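# Stand the bike in its floor rack, kickstand raised

## Task

Get the bike into the floor rack so that one of its wheels sits in the slot near the slot's closed end and the kickstand is fully retracted. When finished the bike must be motionless, touched by nothing except the rack (no walls, furniture or loose items), and the robot itself must not have toppled or be left leaning. Note that the rack can slide because it is not anchored.

## Robot and tools

Robot: a Hello Robot Stretch 3 with a single arm. It has a two-wheel differential base, a lift that rides up a mast, and a telescoping arm that reaches out to the robot's right side. There is no sideways drive, so to bring the gripper forward or back you drive the base. The base measures 0.33 m by 0.34 m with a rounded back and pivots about the point between its drive wheels, 0.05 m behind the front edge. With the arm pulled in and the wrist folded, turning sweeps a 0.28 m radius; an unfolded, level gripper reaches past that.

Frames: the base frame sits on the floor between the drive wheels, x forward, y left, z up, in metres. hand_pose is reported in it, located where the closed fingertips meet; with all wrist joints at zero its x points up, y back toward the mast, z toward the rear. The odometry frame is the base frame as it was when the scene began; base_odometry counts wheel rotation only, so wheel slip shows as motion. Heading is in rad, left positive, from -3.142 to 3.142.

Tool move: one action per call. "base" holds exactly one relative command: {"translate_m": d} is a straight drive of d metres from where the base last reported itself (forward positive, -3 to 3), or {"rotate_rad": d}, an on-the-spot turn of d radians (left positive, -6.4 to 6.4). "joints" is a single object of absolute targets keyed by joint name: lift_m 0 to 1.1; arm_m 0 to 0.52 (extension); wrist_yaw_rad -1.345 to 4.42 (0 along the arm, positive swings toward the front); wrist_pitch_rad -1.57 to 0.451 (0 level, negative tips fingers down); wrist_roll_rad -2.911 to 2.918; gripper_m -0.089 to 0.179 (larger is wider; fingertip gap is about 0.007 to 0.025 m less than the value); head_pan_rad -3.953 to 1.73 (0 forward, positive left, -1.57 faces the arm); head_tilt_rad -1.53 to 0.419 (negative looks down). Done tolerances are ±0.004 for lengths and ±0.02 (pitch ±0.05) for angles. Optional "pace": "default" or "max". Optional "contact_limits": effort percent 1 to 100 for arm_m, translate_m or rotate_rad, only alongside that same command; the motion halts when that motor (or either wheel for the base) hits the effort. {"servos": "reboot"} is sent by itself to re-enable servos that shut off. "cameras" picks images (head_camera, nav_camera, wrist_camera, all; [] for none). "blocking" false returns in about 0.5 s while motion continues; a later move overrides only what it names. A move with no action just reports. Unknown keys make a call invalid; out-of-range values get it refused, and after a refusal or an unrequested stop, the reply's remaining move, wait and finished_scene calls are skipped.

Speeds: default/max translate 0.12/0.30 m/s, rotate 0.76/1.90 rad/s, lift 0.11/0.15, arm 0.14/0.40. The base is capped at 0.10 m/s and 0.63 rad/s unless lift_m < 0.30, arm_m < 0.03 and wrist_yaw_rad > 2.54 all hold. Base moves time out after 14 s; no action exceeds 15 s.

wait(seconds 0 to 10) lets time pass and reports; it returns early once motion ends. stop brakes all running motions; braked joints hold and may keep pressing. zoom_image(camera, region [x0,y0,x1,y1], at most 504x504 px) enlarges part of that camera's newest image. finished_scene(scene) ends the current scene irreversibly; the result should say if the task succeeded and give the next task.

Results: "move" reads done or the worst status. base_status/joint_status: moving, done (for the base, wheels turned the commanded amount even if slipping), off_target (resting short and maybe still pushing), contact_stop (that part goes slack), time_out, torque_fault (servo off until reboot). on_its_own describes uncommanded behaviour; its "held at" is a target, not a reading. motor_effort is percent, positive toward larger values, bracketed peak for the last action; positive wheel effort drives forward. Wrist pitch peaks near 45, roll near 72. lidar_m: 12 distances in 30-degree sectors, first straight ahead, counter-clockwise (4th left, 7th behind, 10th right), plane 0.17 m high, "-" for nothing or closer than 0.15 m. wrist_depth_mm and head_depth_mm: 7x7 median depths in mm. base_tilt in degrees, forward/right positive, with up to about 4 degrees bias. Trust turned_by_imu when it differs from turned_by_wheels by more than 0.15 rad. The "pictures" line lists camera order. head_camera images must be rotated 90 degrees clockwise to be upright, nav_camera 90 degrees counterclockwise. Calibration data follow OpenCV conventions.

Cautions: before folding the wrist over the base (yaw to 3.0) or unfolding, put lift_m between 0.32 and 0.95, wrist_pitch_rad -0.4, roll near 0; once folded the lift may drop to 0.25. With yaw below -0.4 keep pitch at -0.5 or lower. Wrist, head and base (without a limit) do not stop on contact; sustained strain trips servos. Pressing on something rigid with the gripper above about 0.45 m, or driving while hooked on a fixed object, can tip the robot; if base_tilt shows lean, back off. To grasp, command gripper_m below the object's width; to let go, at least 0.05 above it. The rack slides, so push it gently. Avoid dropping the bike, releasing it while it moves, slamming or hard shoves, and leave it standing unsupported by the robot. Thinking time lets the simulation run on, and objects may occasionally be nudged.

Each tool is called after "Request:" as name(argument=value, ...), one argument or row to a line, values as JSON.

## Session

Request:
move(
)

Scene clock: 0.00 s.
base_odometry: x=+0.000 y=+0.000 heading=+0.000
turned_by_wheels: +0.000
turned_by_imu: +0.000
base_tilt: forward=+2.3 right=-0.9
lidar_m: 1.07 0.82 0.80 0.86 1.24 2.06 2.20 1.04 1.13 2.26 1.73 1.70
head_depth_mm: 1647 1647 1637 1627 1626 1622 1596 / 1741 1742 1735 1720 1707 1693 1697 / 1785 1791 1786 1791 1750 1759 1759 / 1492 1505 1500 1492 1496 1486 1498 / 1276 1274 1280 1283 1275 1278 1281 / 1117 1119 1121 1119 1120 1120 1117 / 995 995 993 1001 993 997 992
base_status: not commanded
joint_positions: lift_m=+0.326 arm_m=+0.000 wrist_yaw_rad=+3.110 wrist_pitch_rad=-0.565 wrist_roll_rad=+0.000 gripper_m=+0.037 head_pan_rad=+0.000 head_tilt_rad=-0.004
joint_status: not commanded
measured_speeds: all 0
motor_effort: left_wheel=+1.3 right_wheel=+0.7 lift_m=+26.0 arm_m=-1.9 wrist_yaw_rad=+0.5 wrist_pitch_rad=+1.7 wrist_roll_rad=+0.1 gripper_m=+0.0 head_pan_rad=+0.1 head_tilt_rad=+1.8
hand_pose: x=-0.0148 y=+0.0584 z=+0.3071 quat_wxyz=(+0.208, +0.682, +0.187, +0.676) (m; base frame)
wrist_depth_mm: - - 154 - - - - / - - 171 967 869 803 744 / 964 894 188 789 740 702 667 / 779 731 223 653 632 607 571 / 663 628 576 336 150 524 507 / 563 540 326 138 127 449 446 / 496 305 279 278 280 402 405
pictures: head_camera (sideways), nav_camera (sideways), wrist_camera

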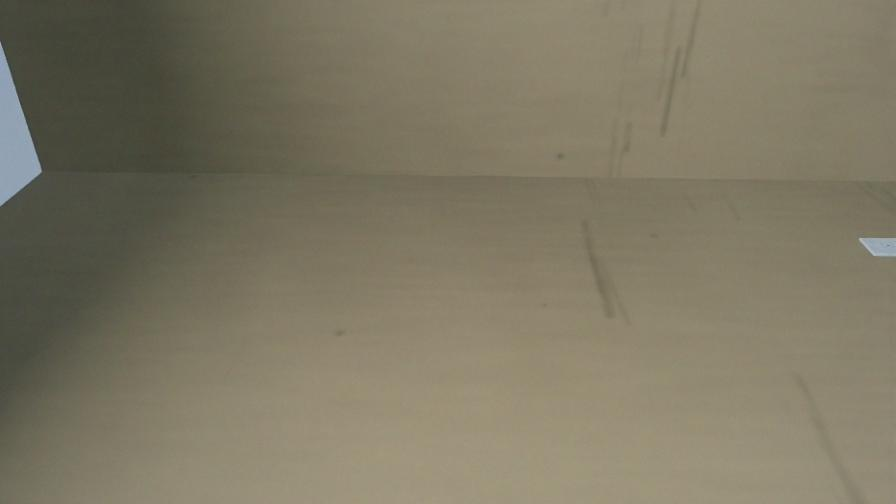

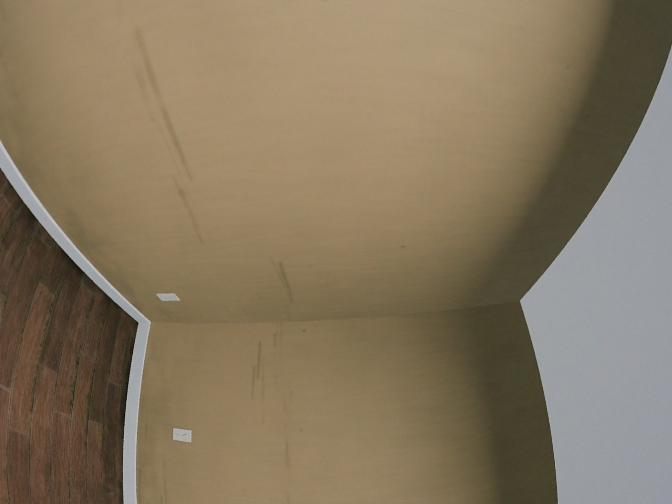

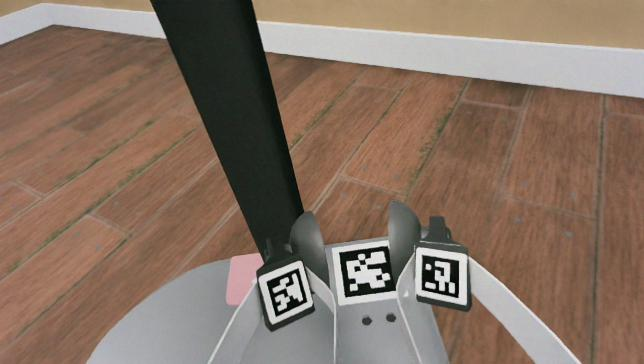

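Request:
move(
  joints={"head_pan_rad": -1.57, "head_tilt_rad": -0.5},
  pace="max",
  cameras=["head_camera","nav_camera"],
)

Request:
move(
  joints={"head_pan_rad": -3.0, "head_tilt_rad": -0.5},
  pace="max",
  cameras=["head_camera","nav_camera"],
)

Scene clock: 6.63 s.
move: done
base_odometry: x=+0.000 y=+0.000 heading=+0.000
turned_by_wheels: +0.000
turned_by_imu: -0.001
base_tilt: forward=+2.3 right=-0.8
lidar_m: 1.07 0.82 0.81 0.86 1.24 2.06 2.20 1.04 1.13 2.25 1.73 1.70
head_depth_mm: 3499 3680 3949 2928 2146 1705 1393 / 3615 3914 - 2919 2156 1698 1384 / 3143 3482 3801 2930 2129 1684 1401 / 2731 2947 3277 2893 2140 1671 1385 / 2394 2573 2792 2814 2118 1680 1372 / 2128 2255 2438 2570 2112 1657 1381 / 1907 2012 2145 2272 2083 1655 1367
base_status: not commanded
joint_positions: lift_m=+0.326 arm_m=+0.000 wrist_yaw_rad=+3.110 wrist_pitch_rad=-0.565 wrist_roll_rad=+0.000 gripper_m=+0.037 head_pan_rad=-1.564 head_tilt_rad=-0.493
joint_status: all done
measured_speeds: all 0
motor_effort: left_wheel=+1.5(1.5) right_wheel=+1.2(1.2) lift_m=+24.9(25.1) arm_m=-7.8(7.8) wrist_yaw_rad=+0.2(1.4) wrist_pitch_rad=+2.0(2.5) wrist_roll_rad=-0.1(0.3) gripper_m=+0.6(1.8) head_pan_rad=-2.5(4.1) head_tilt_rad=-3.1(6.1)
hand_pose: x=-0.0148 y=+0.0584 z=+0.3071 quat_wxyz=(+0.208, +0.682, +0.187, +0.676) (m; base frame)
wrist_depth_mm: - - 154 - - - - / - - 171 952 886 803 734 / 963 891 189 784 743 704 666 / 783 739 222 653 634 600 573 / 660 622 585 336 150 524 504 / 565 540 325 139 127 448 447 / 499 306 279 278 278 401 405
pictures: head_camera (sideways), nav_camera (sideways)
camera_calibration:
head_camera: T_world_to_cam=[[-0.0257276, 0.4411, -0.897089, 1.18639], [0.999364, -0.0108082, -0.0339752, 0.0394142], [-0.0246823, -0.897393, -0.440542, 0.529513], [0, 0, 0, 1]] pos_world=[0.00420352, -0.0477109, 1.29891]
nav_camera: T_world_to_cam=[[-0.0564363, -0.461194, 0.885503, -1.11165], [-0.99752, -0.0113069, -0.0694645, 0.14303], [0.0420489, -0.887227, -0.459412, 0.554233], [0, 0, 0, 1]] pos_world=[0.0566327, -0.0193392, 1.24893]

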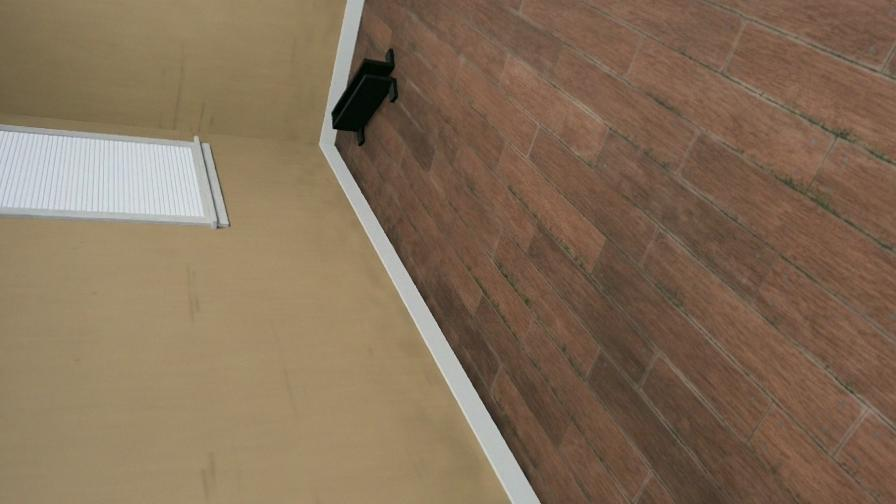

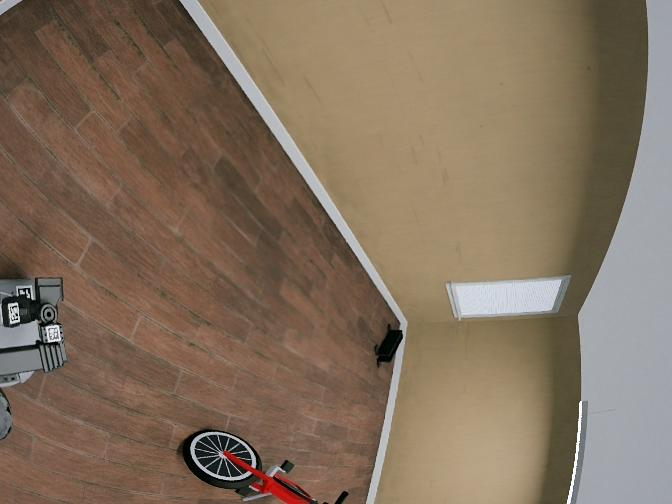

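Scene clock: 7.63 s.
move: done
base_odometry: x=+0.000 y=+0.000 heading=+0.000
turned_by_wheels: +0.000
turned_by_imu: +0.000
base_tilt: forward=+2.4 right=-0.8
lidar_m: 1.06 0.82 0.80 0.86 1.24 2.06 2.20 1.04 1.13 2.25 1.73 1.70
head_depth_mm: 1912 2022 2161 2292 2140 1693 1396 / 2038 2171 2340 2465 2165 1686 1395 / 2210 2330 2477 2637 2129 1695 1390 / 2361 2502 2741 2827 2117 1683 1391 / 2543 2743 2957 2884 2111 1672 1393 / 2784 3037 3376 2833 2106 1660 1377 / 3058 3352 3610 2823 2078 1655 1367
base_status: not commanded
joint_positions: lift_m=+0.326 arm_m=+0.000 wrist_yaw_rad=+3.110 wrist_pitch_rad=-0.565 wrist_roll_rad=+0.000 gripper_m=+0.037 head_pan_rad=-2.994 head_tilt_rad=-0.494
joint_status: all done
measured_speeds: all 0
motor_effort: left_wheel=+1.2(1.4) right_wheel=+0.8(1.4) lift_m=+24.6(25.1) arm_m=-9.3(9.4) wrist_yaw_rad=-0.2(1.0) wrist_pitch_rad=+1.5(2.4) wrist_roll_rad=-0.1(0.3) gripper_m=-0.2(0.9) head_pan_rad=-2.0(3.8) head_tilt_rad=-2.8(7.1)
hand_pose: x=-0.0148 y=+0.0584 z=+0.3071 quat_wxyz=(+0.208, +0.682, +0.187, +0.676) (m; base frame)
wrist_depth_mm: - - 154 - - - - / - - 171 965 881 813 750 / 962 897 189 788 740 700 665 / 765 739 222 653 632 605 575 / 666 627 582 337 150 519 503 / 563 542 326 139 127 452 446 / 501 305 278 278 279 401 404
pictures: head_camera (sideways), nav_camera (sideways)
camera_calibration:
head_camera: T_world_to_cam=[[0.43361, 0.0874454, -0.896848, 1.18328], [0.12956, -0.990989, -0.0339846, 0.0447323], [-0.891738, -0.101459, -0.441032, 0.53544], [0, 0, 0, 1]] pos_world=[-0.0414032, -0.00481739, 1.29888]
nav_camera: T_world_to_cam=[[-0.465028, -0.00891335, 0.885251, -1.10883], [-0.151141, 0.986068, -0.0694671, 0.13787], [-0.872299, -0.166102, -0.459897, 0.560441], [0, 0, 0, 1]] pos_world=[-0.00592787, -0.0527423, 1.24892]

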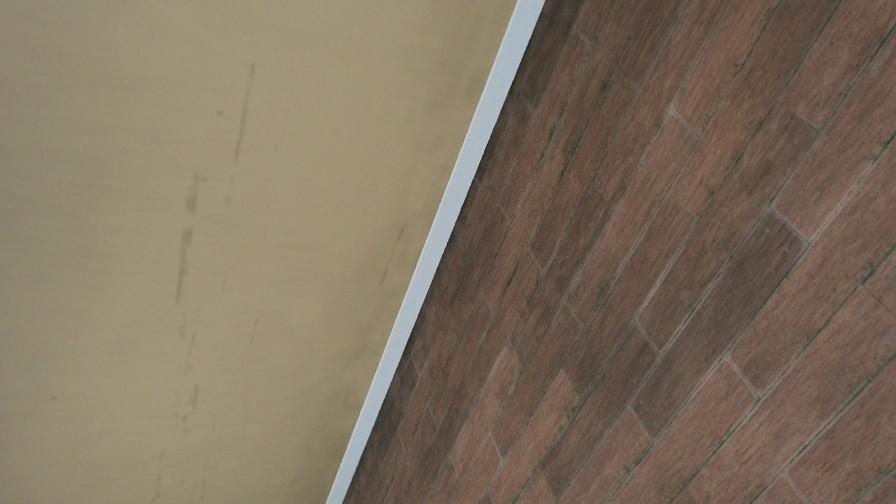

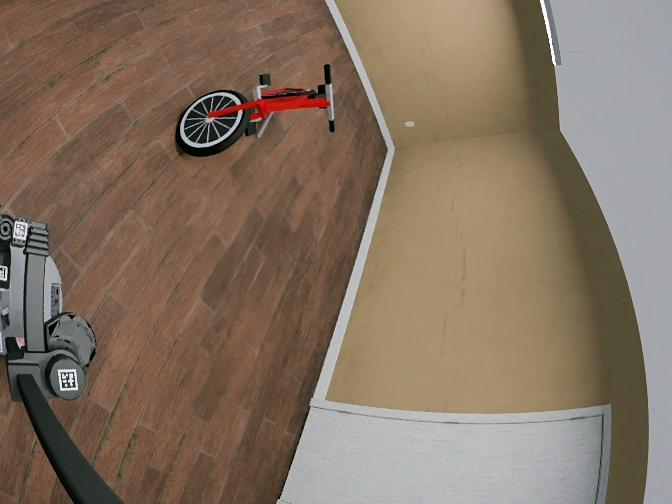

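Request:
move(
  joints={"head_pan_rad": -2.3, "head_tilt_rad": -0.5},
  pace="max",
  cameras=["head_camera","nav_camera"],
)

Request:
zoom_image(
  camera="head_camera",
  region=[300, 0, 800, 504],
)

Request:
move(
  joints={"head_pan_rad": -1.8, "head_tilt_rad": -0.3},
  pace="max",
  cameras=["head_camera","nav_camera"],
)

Scene clock: 14.00 s.
move: done
base_odometry: x=+0.000 y=+0.000 heading=+0.000
turned_by_wheels: +0.000
turned_by_imu: -0.001
base_tilt: forward=+2.3 right=-0.8
lidar_m: 1.07 0.82 0.81 0.86 1.24 2.06 2.21 1.04 1.13 2.25 1.73 1.70
head_depth_mm: 3699 3860 - 2943 2139 1700 1398 / 3577 3920 - 2940 2147 1682 1392 / 3539 3750 - 2757 2140 1638 1391 / 3523 3802 - 2730 1554 1459 1387 / 3402 3679 3875 2863 2112 1576 1383 / 3359 3608 3867 2850 2084 1653 1380 / 3319 3500 3768 2828 2082 1661 1361
base_status: not commanded
joint_positions: lift_m=+0.326 arm_m=+0.000 wrist_yaw_rad=+3.110 wrist_pitch_rad=-0.565 wrist_roll_rad=+0.000 gripper_m=+0.037 head_pan_rad=-2.306 head_tilt_rad=-0.494
joint_status: all done
measured_speeds: all 0
motor_effort: left_wheel=+1.3(1.5) right_wheel=+1.0(1.3) lift_m=+23.0(23.7) arm_m=-14.7(14.9) wrist_yaw_rad=+0.5(1.3) wrist_pitch_rad=+1.9(2.5) wrist_roll_rad=-0.2(0.2) gripper_m=-0.5(1.0) head_pan_rad=+2.8(4.4) head_tilt_rad=-2.8(6.6)
hand_pose: x=-0.0148 y=+0.0584 z=+0.3071 quat_wxyz=(+0.208, +0.682, +0.187, +0.676) (m; base frame)
wrist_depth_mm: - - 154 - - - - / - - 170 992 880 813 749 / 962 883 189 782 743 714 658 / 770 733 222 656 631 599 571 / 655 623 578 336 150 524 503 / 563 541 325 139 127 448 448 / 494 305 277 279 280 400 404
pictures: head_camera (sideways), nav_camera (sideways)
camera_calibration:
head_camera: T_world_to_cam=[[0.279211, 0.343082, -0.896848, 1.18422], [0.729822, -0.682792, -0.0339846, 0.0410707], [-0.62402, -0.645051, -0.441032, 0.533807], [0, 0, 0, 1]] pos_world=[-0.0275151, -0.0339086, 1.29888]
nav_camera: T_world_to_cam=[[-0.353377, -0.302416, 0.885251, -1.10951], [-0.743358, 0.665277, -0.0694671, 0.141483], [-0.567929, -0.682606, -0.459897, 0.558585], [0, 0, 0, 1]] pos_world=[0.0303321, -0.0483656, 1.24892]

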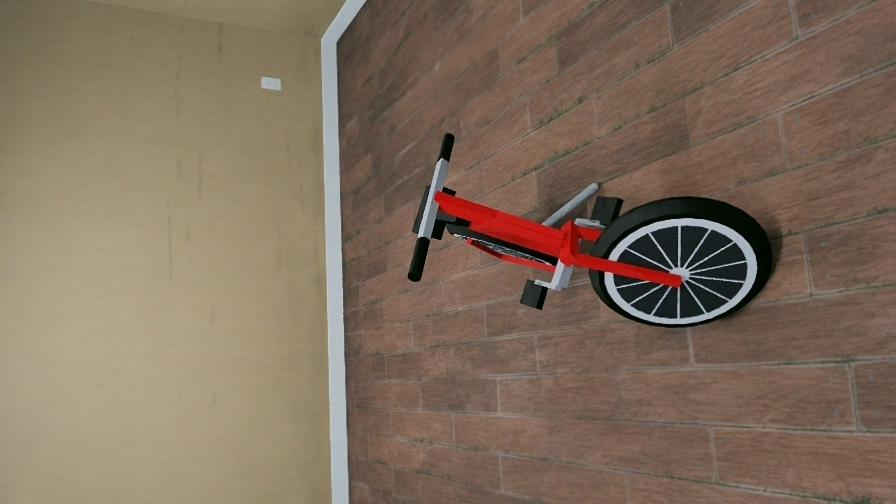

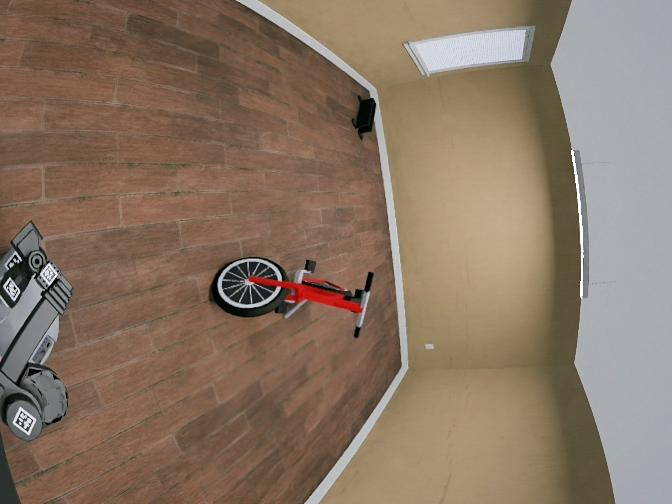

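Scaled by 1.000.

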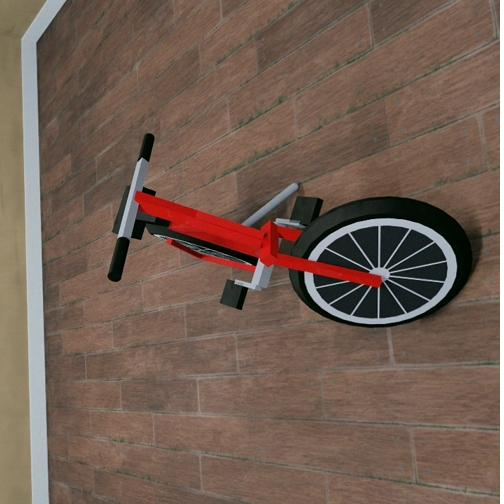

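Scene clock: 14.77 s.
move: done
base_odometry: x=+0.000 y=+0.000 heading=+0.000
turned_by_wheels: +0.000
turned_by_imu: +0.000
base_tilt: forward=+2.3 right=-0.8
lidar_m: 1.07 0.82 0.81 0.85 1.24 2.06 2.21 1.04 1.13 2.25 1.74 1.70
head_depth_mm: 3383 3528 3680 3840 2954 2105 1647 / 3542 3579 3853 3960 2911 2110 1641 / 3610 3738 - - 2891 2099 1632 / 3726 3929 - - 2911 2105 1622 / 3617 3962 - - 2844 2060 1624 / 3023 3235 3293 3450 2883 2066 1605 / 2604 2677 2776 2859 2775 2061 1612
base_status: not commanded
joint_positions: lift_m=+0.326 arm_m=+0.000 wrist_yaw_rad=+3.110 wrist_pitch_rad=-0.565 wrist_roll_rad=+0.000 gripper_m=+0.037 head_pan_rad=-1.806 head_tilt_rad=-0.310
joint_status: all done
measured_speeds: all 0
motor_effort: left_wheel=+1.3(1.4) right_wheel=+0.4(1.5) lift_m=+23.0(23.3) arm_m=-16.0(16.3) wrist_yaw_rad=+0.4(1.1) wrist_pitch_rad=+1.6(2.3) wrist_roll_rad=+0.0(0.2) gripper_m=+0.8(1.4) head_pan_rad=+2.5(4.5) head_tilt_rad=+4.7(5.4)
hand_pose: x=-0.0148 y=+0.0584 z=+0.3071 quat_wxyz=(+0.208, +0.682, +0.187, +0.676) (m; base frame)
wrist_depth_mm: - - 154 - - - - / - - 170 972 878 809 751 / 961 890 188 796 742 713 662 / 774 740 222 656 635 601 573 / 652 625 581 336 150 524 502 / 566 543 326 139 127 451 448 / 499 305 278 279 279 400 406
pictures: head_camera (sideways), nav_camera (sideways)
camera_calibration:
head_camera: T_world_to_cam=[[0.0406825, 0.268338, -0.962466, 1.27132], [0.96645, -0.255065, -0.0302619, 0.0347884], [-0.253612, -0.928944, -0.269712, 0.308592], [0, 0, 0, 1]] pos_world=[-0.00707908, -0.0456054, 1.30789]
nav_camera: T_world_to_cam=[[-0.125683, -0.269947, 0.954637, -1.20145], [-0.974244, 0.215183, -0.0674156, 0.140237], [-0.187223, -0.938523, -0.290039, 0.335217], [0, 0, 0, 1]] pos_world=[0.048383, -0.0398979, 1.25363]

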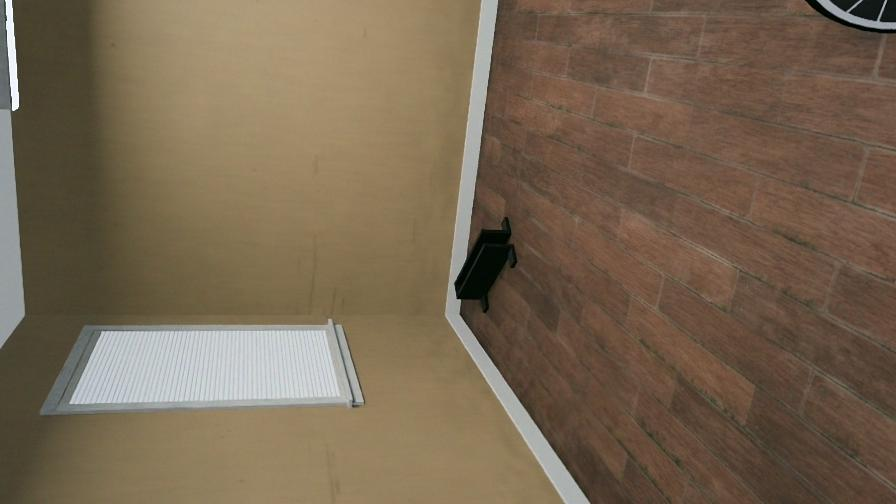

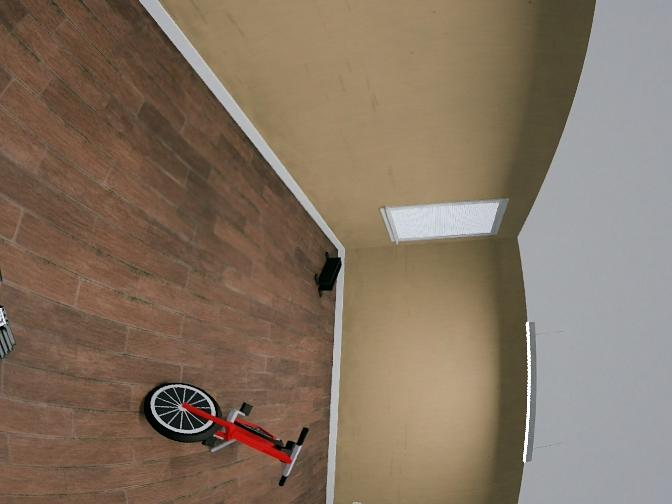

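Request:
move(
  joints={"head_pan_rad": -2.35, "head_tilt_rad": -0.6},
  pace="max",
  cameras=["head_camera","nav_camera"],
)

Request:
zoom_image(
  camera="head_camera",
  region=[330, 110, 580, 360],
)

Request:
zoom_image(
  camera="head_camera",
  region=[500, 110, 750, 360],
)

Scene clock: 30.00 s.
move: done
base_odometry: x=+0.000 y=+0.000 heading=+0.000
turned_by_wheels: +0.000
turned_by_imu: -0.001
base_tilt: forward=+2.3 right=-0.8
lidar_m: 1.06 0.82 0.81 0.86 1.24 2.06 2.21 1.04 1.13 2.25 1.73 1.70
head_depth_mm: 3681 3862 3505 2467 1890 1550 1309 / 3692 - 3477 2438 1906 1541 1306 / 3555 3878 3417 2453 1903 1542 1305 / 3475 3830 3408 2041 1484 1493 1296 / 3443 3756 3327 2376 1609 1526 1291 / 3401 3729 3365 2380 1856 1523 1286 / 3340 3648 3269 2357 1870 1519 1282
base_status: not commanded
joint_positions: lift_m=+0.326 arm_m=+0.000 wrist_yaw_rad=+3.110 wrist_pitch_rad=-0.565 wrist_roll_rad=+0.000 gripper_m=+0.037 head_pan_rad=-2.344 head_tilt_rad=-0.592
joint_status: all done
measured_speeds: all 0
motor_effort: left_wheel=+1.2(1.5) right_wheel=+0.5(1.1) lift_m=+22.8(22.8) arm_m=-19.8(20.1) wrist_yaw_rad=+0.4(1.0) wrist_pitch_rad=+1.6(2.3) wrist_roll_rad=-0.1(0.3) gripper_m=-0.2(1.2) head_pan_rad=-1.9(4.1) head_tilt_rad=-3.9(7.2)
hand_pose: x=-0.0148 y=+0.0584 z=+0.3071 quat_wxyz=(+0.208, +0.682, +0.187, +0.676) (m; base frame)
wrist_depth_mm: - - 154 - - - - / - - 170 954 884 794 745 / 954 896 189 789 739 710 667 / 792 729 222 654 635 598 572 / 656 622 584 338 150 523 504 / 565 543 327 139 127 446 446 / 498 303 279 279 278 399 405
pictures: head_camera (sideways), nav_camera (sideways)
camera_calibration:
head_camera: T_world_to_cam=[[0.352202, 0.3934, -0.849229, 1.12167], [0.705259, -0.70806, -0.0355111, 0.0432034], [-0.615275, -0.58642, -0.526829, 0.645389], [0, 0, 0, 1]] pos_world=[-0.0284305, -0.0322038, 1.2941]
nav_camera: T_world_to_cam=[[-0.42388, -0.349015, 0.835772, -1.04456], [-0.712303, 0.698412, -0.0696058, 0.141465], [-0.55942, -0.624827, -0.544648, 0.668805], [0, 0, 0, 1]] pos_world=[0.0321419, -0.0454795, 1.24712]

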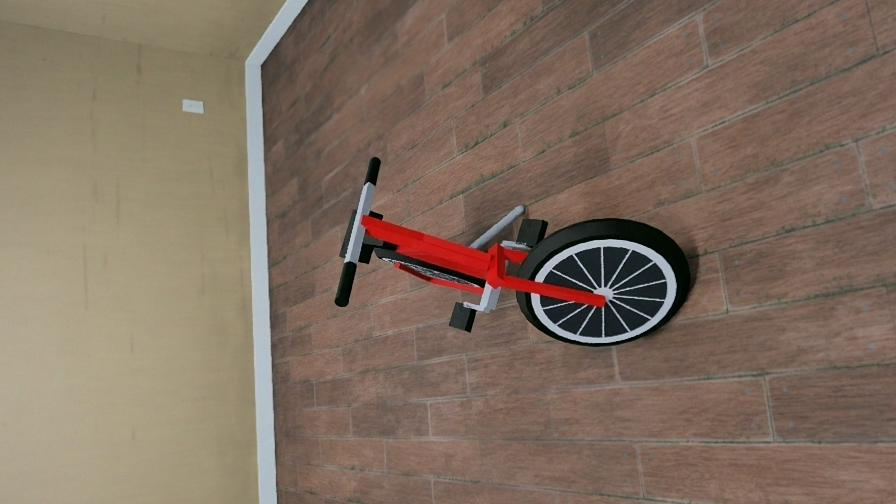

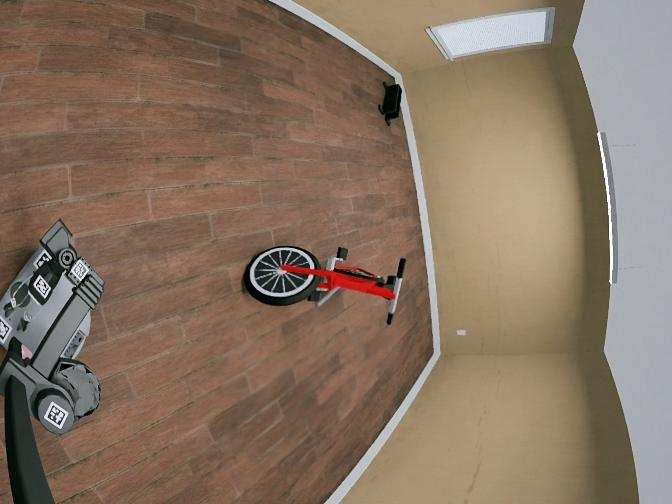

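Scaled by 2.016 from the camera's 896x504 image, which has a finer 1280x720 frame.

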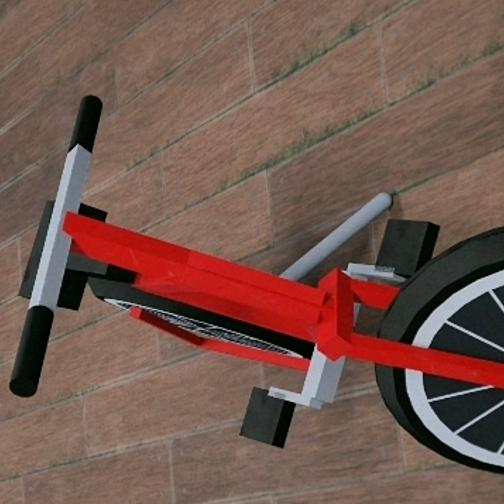

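Scaled by 2.016 from the camera's 896x504 image, which has a finer 1280x720 frame.

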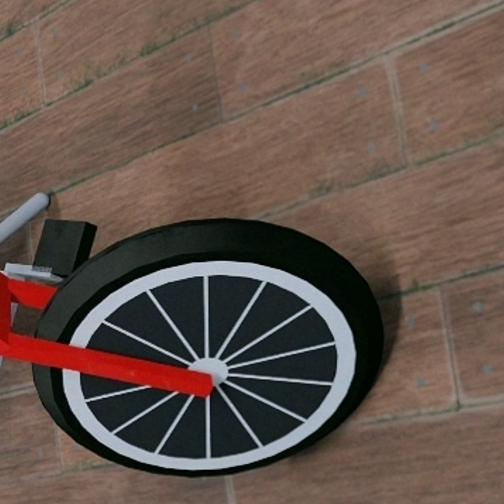

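Request:
move(
  joints={"head_pan_rad": -1.75, "head_tilt_rad": -0.35},
  pace="max",
  cameras=["head_camera","nav_camera"],
)

Request:
zoom_image(
  camera="head_camera",
  region=[380, 200, 580, 340],
)

Scene clock: 78.13 s.
move: done
base_odometry: x=+0.000 y=+0.000 heading=+0.000
turned_by_wheels: +0.000
turned_by_imu: -0.001
base_tilt: forward=+2.3 right=-0.8
lidar_m: 1.07 0.82 0.80 0.86 1.24 2.06 2.20 1.04 1.13 2.25 1.73 1.70
head_depth_mm: 3358 3581 3760 3828 2672 1963 1549 / 3525 3723 3810 3931 2676 1987 1559 / 3605 3819 - - 2665 1959 1553 / 3712 3939 - 3847 2604 1971 1549 / 3304 3479 3681 3685 2626 1956 1540 / 2741 2947 3047 3214 2600 1925 1533 / 2392 2493 2593 2706 2558 1923 1534
base_status: not commanded
joint_positions: lift_m=+0.326 arm_m=+0.000 wrist_yaw_rad=+3.110 wrist_pitch_rad=-0.565 wrist_roll_rad=+0.000 gripper_m=+0.037 head_pan_rad=-1.756 head_tilt_rad=-0.360
joint_status: all done
measured_speeds: all 0
motor_effort: left_wheel=+1.3(1.4) right_wheel=+0.4(1.3) lift_m=+22.8(23.1) arm_m=-19.0(19.4) wrist_yaw_rad=+0.0(1.2) wrist_pitch_rad=+1.7(2.1) wrist_roll_rad=-0.1(0.2) gripper_m=+0.4(0.9) head_pan_rad=+2.5(4.7) head_tilt_rad=+4.3(6.7)
hand_pose: x=-0.0148 y=+0.0584 z=+0.3071 quat_wxyz=(+0.208, +0.682, +0.187, +0.676) (m; base frame)
wrist_depth_mm: - - 154 - - - - / - - 170 965 882 807 747 / 959 894 189 783 746 696 668 / 777 732 222 648 637 603 575 / 661 623 572 336 151 523 503 / 566 545 326 139 127 454 451 / 500 304 277 278 278 400 404
pictures: head_camera (sideways), nav_camera (sideways)
camera_calibration:
head_camera: T_world_to_cam=[[0.0358919, 0.316407, -0.947944, 1.25238], [0.97827, -0.204949, -0.0313683, 0.0361546], [-0.204205, -0.926219, -0.316888, 0.36969], [0, 0, 0, 1]] pos_world=[-0.00482682, -0.0464397, 1.30548]
nav_camera: T_world_to_cam=[[-0.12063, -0.321858, 0.939072, -1.18116], [-0.983166, 0.169514, -0.0681942, 0.1413], [-0.137237, -0.931489, -0.336888, 0.395883], [0, 0, 0, 1]] pos_world=[0.0507688, -0.0353573, 1.2522]

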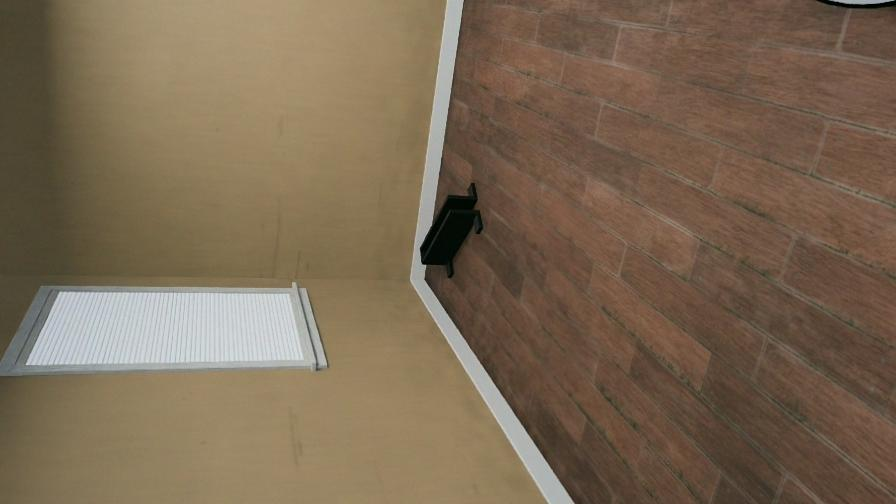

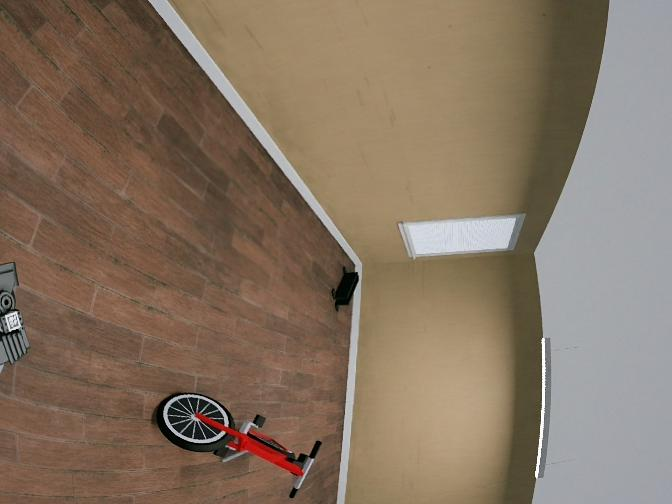

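Scaled by 2.520 from the camera's 896x504 image, which has a finer 1280x720 frame.

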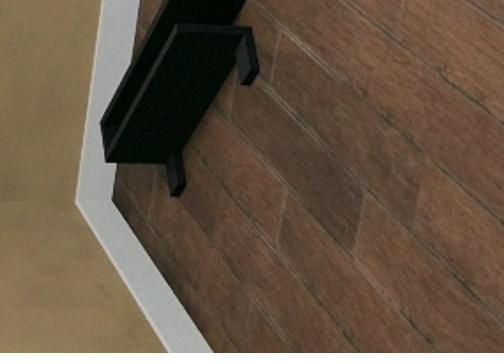

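Request:
move(
  base={"rotate_rad": -1.6},
  joints={"lift_m": 0.27},
  pace="max",
  cameras=[],
)

Request:
move(
  base={"translate_m": 1.3},
  joints={"head_pan_rad": -1.57, "head_tilt_rad": -0.5},
  pace="max",
)

Request:
move(
  joints={"head_pan_rad": -0.3, "head_tilt_rad": -0.45},
  pace="max",
)

Scene clock: 87.47 s.
move: done
base_odometry: x=+0.000 y=+0.000 heading=-1.600
turned_by_wheels: -1.600
turned_by_imu: -1.584
base_tilt: forward=+2.3 right=-0.8
lidar_m: 2.29 1.74 1.70 1.09 0.82 0.81 0.85 1.21 2.06 2.19 1.04 1.10
head_depth_mm: 1717 1824 1904 1991 2135 1977 1558 / 1799 1866 1974 2070 2219 1972 1550 / 1842 1942 2046 2153 2285 1982 1550 / 1915 2016 2173 2261 2421 1960 1550 / 1982 2108 2225 2381 2449 1948 1556 / 2054 2173 2324 2483 2541 1930 1544 / 2137 2272 2418 2546 2605 1942 1536
base_status: done
joint_positions: lift_m=+0.270 arm_m=+0.000 wrist_yaw_rad=+3.110 wrist_pitch_rad=-0.566 wrist_roll_rad=+0.000 gripper_m=+0.037 head_pan_rad=-1.755 head_tilt_rad=-0.359
joint_status: all done
measured_speeds: all 0
motor_effort: left_wheel=+3.8(14.4) right_wheel=-3.7(9.7) lift_m=+27.6(27.7) arm_m=-19.1(20.0) wrist_yaw_rad=+0.6(1.6) wrist_pitch_rad=+1.6(2.5) wrist_roll_rad=+0.0(0.3) gripper_m=+0.5(1.2) head_pan_rad=+2.1(3.0) head_tilt_rad=+3.9(4.9)
hand_pose: x=-0.0148 y=+0.0583 z=+0.2510 quat_wxyz=(+0.208, +0.682, +0.187, +0.676) (m; base frame)
wrist_depth_mm: - - 154 - - 928 845 / - - 170 856 796 736 689 / - 760 188 679 655 607 573 / 675 645 223 568 547 520 501 / 571 547 291 274 150 456 439 / 489 271 259 139 127 392 392 / 255 243 222 220 219 347 352
pictures: none
No camera images: "cameras" was empty.

Scene clock: 93.17 s.
move: done
base_odometry: x=-0.038 y=-1.299 heading=-1.600
turned_by_wheels: +0.000
turned_by_imu: +0.004
base_tilt: forward=+2.4 right=-0.8
lidar_m: 1.33 1.01 0.99 1.04 1.49 1.90 2.00 2.83 0.83 1.12 2.95 2.88
head_depth_mm: 2450 2562 2758 2787 2075 1193 1183 / 2541 2680 2905 2876 2147 1549 1187 / 2656 2845 3046 2930 1414 1588 1392 / 2807 3007 3282 2889 1590 1544 1391 / 2971 3206 3484 2851 1692 1627 1383 / 3144 3441 3708 2883 2107 1657 1371 / 3296 3473 3725 2858 2085 1660 1374
base_status: done
joint_positions: lift_m=+0.270 arm_m=+0.000 wrist_yaw_rad=+3.110 wrist_pitch_rad=-0.566 wrist_roll_rad=+0.000 gripper_m=+0.037 head_pan_rad=-1.576 head_tilt_rad=-0.494
joint_status: all done
measured_speeds: all 0
motor_effort: left_wheel=+3.0(12.9) right_wheel=+2.0(8.3) lift_m=+25.4(29.5) arm_m=-14.8(19.1) wrist_yaw_rad=-0.1(1.3) wrist_pitch_rad=+1.7(2.6) wrist_roll_rad=-0.1(0.3) gripper_m=-0.1(1.5) head_pan_rad=+2.3(4.8) head_tilt_rad=-3.0(4.9)
hand_pose: x=-0.0148 y=+0.0583 z=+0.2510 quat_wxyz=(+0.208, +0.682, +0.187, +0.676) (m; base frame)
wrist_depth_mm: - - 154 - 975 872 794 / - 978 171 849 798 738 694 / 833 775 189 677 648 615 578 / 677 636 223 564 553 528 501 / 570 544 289 275 150 458 443 / 492 271 258 138 127 388 394 / 254 244 222 219 221 348 354
pictures: head_camera (sideways), nav_camera (sideways), wrist_camera
camera_calibration:
head_camera: T_world_to_cam=[[-0.0207569, 0.441509, -0.897017, 1.18627], [0.999179, -0.0220585, -0.033978, 0.039419], [-0.0347884, -0.896986, -0.440689, 0.529766], [0, 0, 0, 1]] pos_world=[0.00366625, -0.047686, 1.2989]
nav_camera: T_world_to_cam=[[-0.0616282, -0.460674, 0.885427, -1.11152], [-0.997584, -0.0000589874, -0.0694653, 0.143031], [0.0320531, -0.887569, -0.459557, 0.554483], [0, 0, 0, 1]] pos_world=[0.0564117, -0.0198985, 1.24892]
wrist_camera: T_world_to_cam=[[0.98979, -0.0705149, -0.12387, 0.0657615], [-0.139371, -0.660885, -0.737432, 0.253856], [-0.029864, 0.747167, -0.663965, 0.285755], [0, 0, 0, 1]] pos_world=[-0.0211761, -0.0410997, 0.385079]

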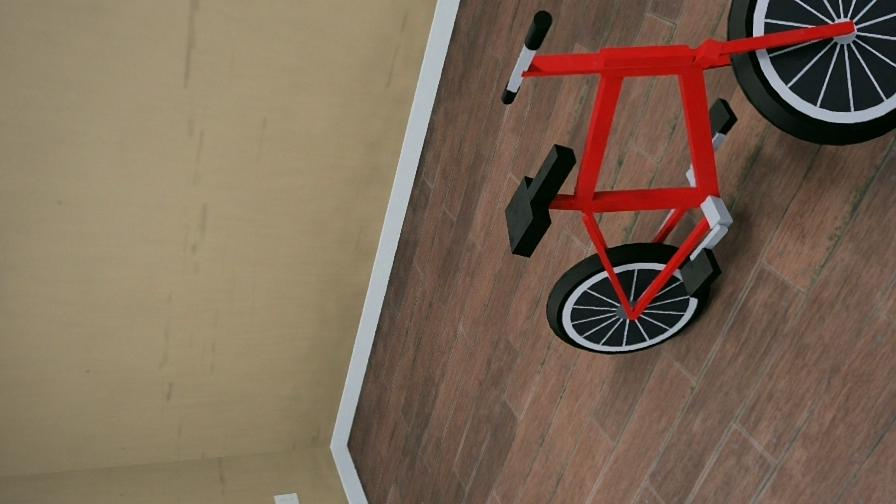

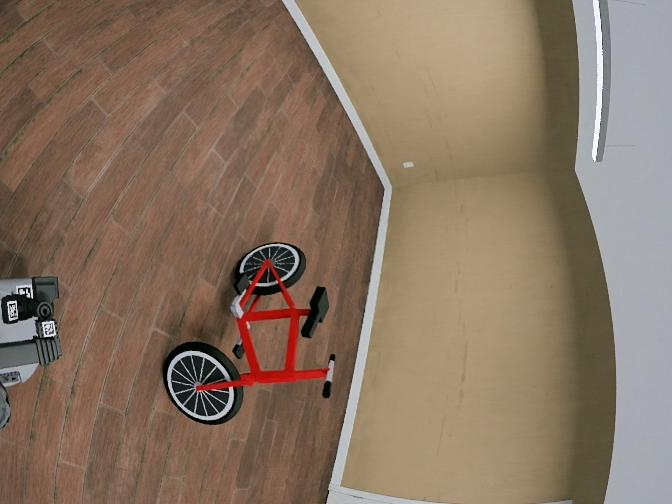

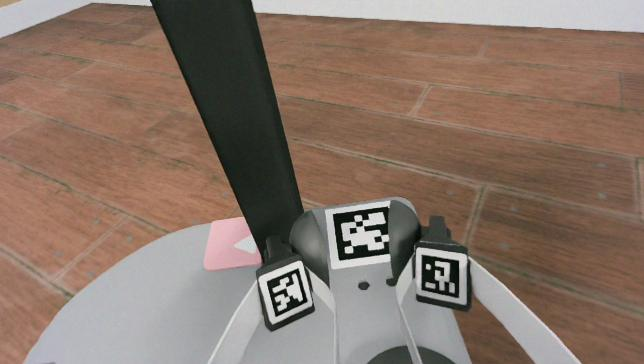

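Scene clock: 94.13 s.
move: done
base_odometry: x=-0.038 y=-1.299 heading=-1.600
turned_by_wheels: +0.000
turned_by_imu: +0.000
base_tilt: forward=+2.3 right=-0.8
lidar_m: 1.32 1.01 0.99 1.04 1.49 1.90 2.00 2.83 0.83 1.12 2.94 2.88
head_depth_mm: 2374 2593 2721 2919 2276 1746 1432 / 2461 2612 2810 2932 2250 1742 1432 / 2488 2695 2843 2980 2246 1738 1428 / 2555 2758 2897 3054 2230 1747 1425 / 2567 2721 2970 2953 2236 1739 1416 / 2066 2199 2281 2454 2197 1727 1404 / 1719 1799 1876 1970 2012 1724 1408
base_status: not commanded
joint_positions: lift_m=+0.270 arm_m=+0.000 wrist_yaw_rad=+3.110 wrist_pitch_rad=-0.566 wrist_roll_rad=+0.000 gripper_m=+0.037 head_pan_rad=-0.306 head_tilt_rad=-0.458
joint_status: all done
measured_speeds: all 0
motor_effort: left_wheel=+3.1(3.2) right_wheel=+1.8(2.2) lift_m=+24.6(25.6) arm_m=-13.9(15.1) wrist_yaw_rad=+0.6(1.2) wrist_pitch_rad=+2.0(2.3) wrist_roll_rad=-0.2(0.3) gripper_m=+0.4(1.2) head_pan_rad=+3.0(4.3) head_tilt_rad=+3.5(5.2)
hand_pose: x=-0.0148 y=+0.0583 z=+0.2510 quat_wxyz=(+0.208, +0.682, +0.187, +0.676) (m; base frame)
wrist_depth_mm: - - 154 - 965 888 797 / - 992 170 851 784 727 695 / 834 784 188 682 641 612 577 / 677 636 223 565 556 519 497 / 576 547 291 274 150 453 442 / 494 271 259 139 127 390 396 / 254 244 222 220 220 348 352
pictures: head_camera (sideways), nav_camera (sideways), wrist_camera
camera_calibration:
head_camera: T_world_to_cam=[[-0.397241, 0.101359, -0.9121, 1.20824], [0.3183, 0.947403, -0.033345, 0.0427498], [0.860747, -0.303568, -0.40861, 0.482559], [0, 0, 0, 1]] pos_world=[0.0509945, -0.0164782, 1.30064]
nav_camera: T_world_to_cam=[[0.391511, -0.185843, 0.901211, -1.13488], [-0.29322, -0.953534, -0.0692496, 0.138457], [0.872205, -0.237141, -0.427812, 0.508049], [0, 0, 0, 1]] pos_world=[0.0417919, 0.0415942, 1.2497]
wrist_camera: T_world_to_cam=[[0.98979, -0.0705154, -0.12387, 0.0657615], [-0.139372, -0.660885, -0.737432, 0.253856], [-0.0298637, 0.747167, -0.663965, 0.285755], [0, 0, 0, 1]] pos_world=[-0.0211761, -0.0410997, 0.385079]

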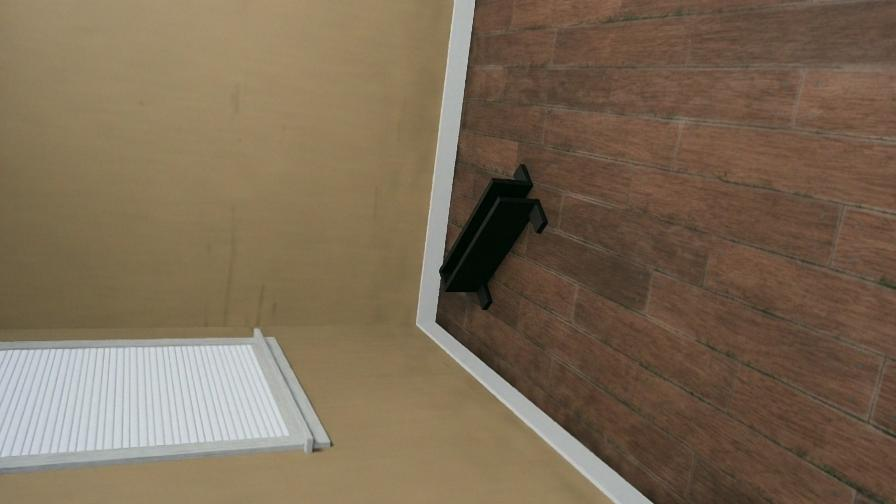

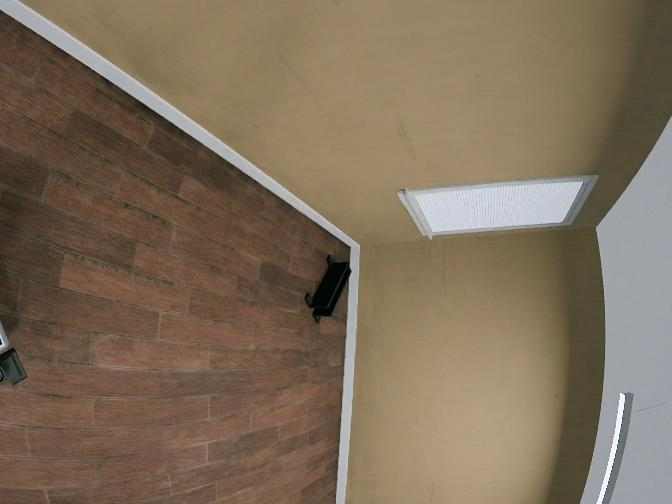

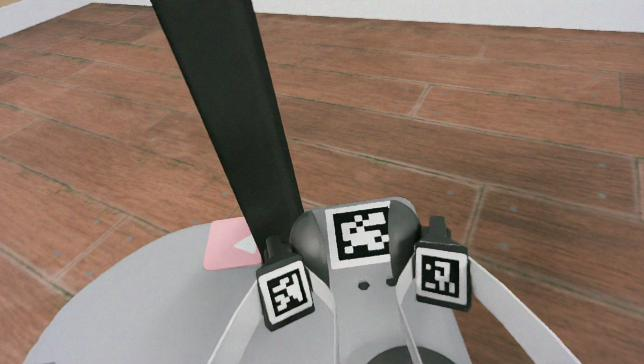

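Request:
zoom_image(
  camera="head_camera",
  region=[420, 150, 570, 325],
)

Scaled by 2.880 from the camera's 896x504 image, which has a finer 1280x720 frame.

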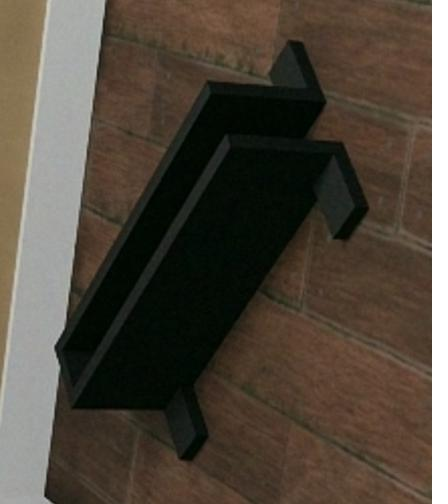

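Request:
move(
  base={"rotate_rad": -0.6},
  joints={"head_pan_rad": 0.3, "head_tilt_rad": -0.5},
  pace="max",
  cameras=["nav_camera"],
)

Request:
move(
  base={"translate_m": 1.6},
  joints={"head_pan_rad": 0.7, "head_tilt_rad": -0.6},
  pace="max",
)

Scene clock: 211.47 s.
move: done
base_odometry: x=-0.038 y=-1.299 heading=-2.200
turned_by_wheels: -0.600
turned_by_imu: -0.596
base_tilt: forward=+2.3 right=-0.8
lidar_m: 2.89 1.43 1.03 0.99 1.02 1.38 1.89 1.96 2.64 0.84 0.84 3.01
head_depth_mm: 2397 2565 2781 2900 2132 1696 1403 / 2440 2616 2808 2922 2136 1695 1390 / 2466 2655 2914 2952 2129 1668 1385 / 2566 2725 2970 2664 2126 1678 1384 / 2552 2729 2953 2836 2121 1669 1379 / 2090 2175 2332 2448 2083 1669 1374 / 1701 1799 1880 2000 1976 1649 1366
base_status: done
joint_positions: lift_m=+0.270 arm_m=+0.000 wrist_yaw_rad=+3.110 wrist_pitch_rad=-0.566 wrist_roll_rad=+0.000 gripper_m=+0.037 head_pan_rad=+0.294 head_tilt_rad=-0.494
joint_status: all done
measured_speeds: all 0
motor_effort: left_wheel=+3.8(13.1) right_wheel=-3.6(9.7) lift_m=+24.3(24.3) arm_m=-12.2(12.7) wrist_yaw_rad=+0.1(1.3) wrist_pitch_rad=+1.8(2.4) wrist_roll_rad=+0.0(0.3) gripper_m=+0.2(1.2) head_pan_rad=+3.2(4.8) head_tilt_rad=-3.6(5.6)
hand_pose: x=-0.0148 y=+0.0583 z=+0.2510 quat_wxyz=(+0.208, +0.682, +0.187, +0.676) (m; base frame)
wrist_depth_mm: - - 153 - 968 921 858 / - 951 170 848 799 730 693 / 827 769 189 686 645 610 579 / 675 640 222 568 554 519 499 / 571 548 291 274 150 454 440 / 494 271 259 139 127 390 393 / 254 243 222 222 220 346 352
pictures: nav_camera (sideways)
camera_calibration:
nav_camera: T_world_to_cam=[[0.458937, 0.0770572, 0.885121, -1.1143], [0.294036, -0.953266, -0.0694685, 0.135156], [0.838403, 0.292139, -0.460146, 0.550331], [0, 0, 0, 1]] pos_world=[0.0102523, 0.0539314, 1.24891]

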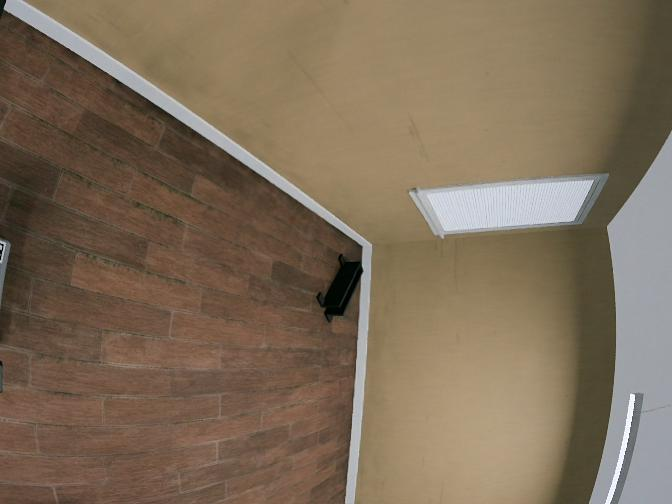

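Scene clock: 218.17 s.
move: done
base_odometry: x=-0.979 y=-2.593 heading=-2.200
turned_by_wheels: +0.000
turned_by_imu: +0.005
base_tilt: forward=+2.3 right=-0.8
lidar_m: 1.28 1.33 1.05 1.01 1.05 1.42 3.50 1.56 1.29 2.77 1.84 1.33
head_depth_mm: 1127 1214 1308 1414 1561 1551 1316 / 1191 1293 1392 1526 1687 1538 1305 / 1275 1365 1499 1654 1776 1535 1241 / 1361 1482 1612 1787 1883 1461 1267 / 1281 1400 1540 1695 1779 1514 1289 / 1153 1251 1350 1496 1646 1519 1288 / 1050 1126 1201 1325 1451 1477 1281
base_status: done
joint_positions: lift_m=+0.270 arm_m=+0.000 wrist_yaw_rad=+3.110 wrist_pitch_rad=-0.566 wrist_roll_rad=+0.000 gripper_m=+0.037 head_pan_rad=+0.694 head_tilt_rad=-0.593
joint_status: all done
measured_speeds: all 0
motor_effort: left_wheel=+1.4(12.9) right_wheel=-0.5(8.8) lift_m=+27.1(30.2) arm_m=-19.5(19.9) wrist_yaw_rad=-0.6(1.4) wrist_pitch_rad=+1.6(2.5) wrist_roll_rad=+0.0(0.3) gripper_m=+0.8(1.6) head_pan_rad=+2.5(4.5) head_tilt_rad=-3.4(6.8)
hand_pose: x=-0.0148 y=+0.0583 z=+0.2510 quat_wxyz=(+0.208, +0.682, +0.187, +0.676) (m; base frame)
wrist_depth_mm: - - 153 - 964 931 876 / - 959 170 836 787 741 692 / 837 773 189 696 643 612 585 / 679 635 223 565 551 521 497 / 571 544 290 273 150 453 442 / 494 271 260 139 127 393 391 / 255 243 222 220 220 348 355
pictures: head_camera (sideways), nav_camera (sideways), wrist_camera
camera_calibration:
head_camera: T_world_to_cam=[[-0.39136, -0.355718, -0.848706, 1.12552], [-0.628902, 0.776673, -0.0355248, 0.0513595], [0.671804, 0.51985, -0.52767, 0.638633], [0, 0, 0, 1]] pos_world=[0.043747, 0.0284853, 1.29405]
nav_camera: T_world_to_cam=[[0.458095, 0.304204, 0.83523, -1.04923], [0.636818, -0.767866, -0.0696038, 0.133233], [0.620171, 0.563775, -0.545478, 0.662689], [0, 0, 0, 1]] pos_world=[-0.015179, 0.0478771, 1.2471]
wrist_camera: T_world_to_cam=[[0.98979, -0.0705149, -0.12387, 0.065762], [-0.139371, -0.660885, -0.737433, 0.253858], [-0.029864, 0.747167, -0.663965, 0.28576], [0, 0, 0, 1]] pos_world=[-0.0211761, -0.0411019, 0.385084]

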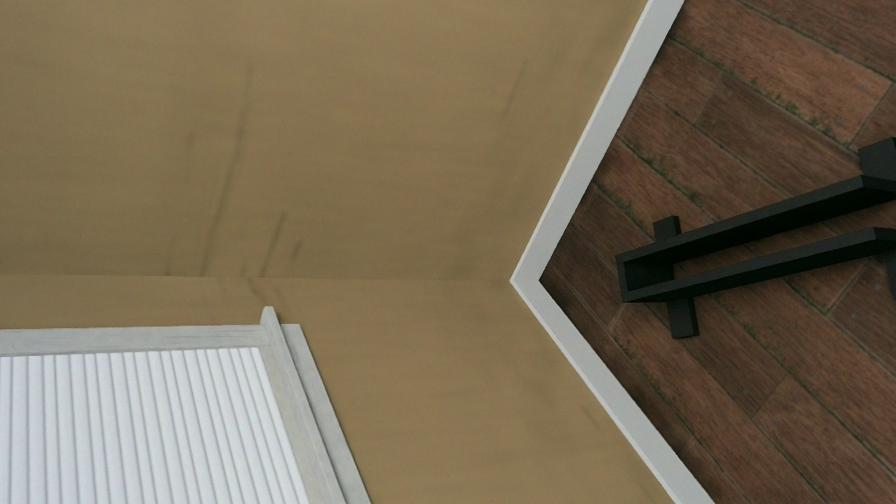

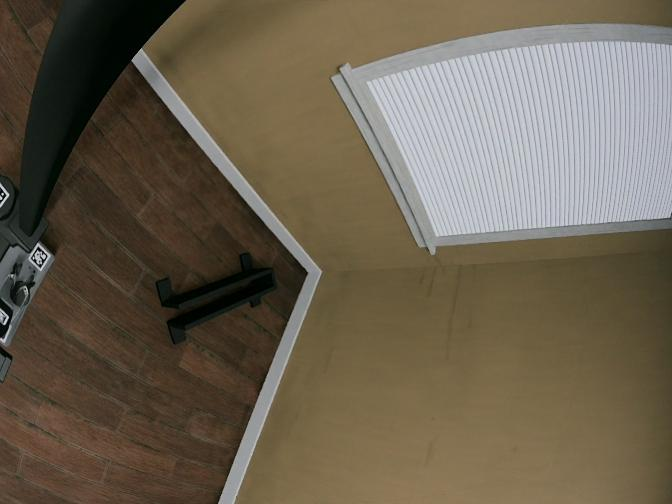

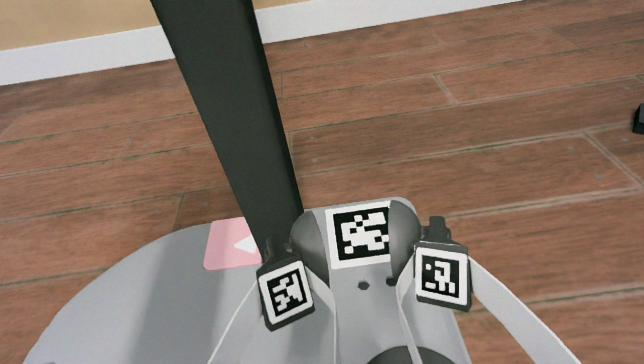

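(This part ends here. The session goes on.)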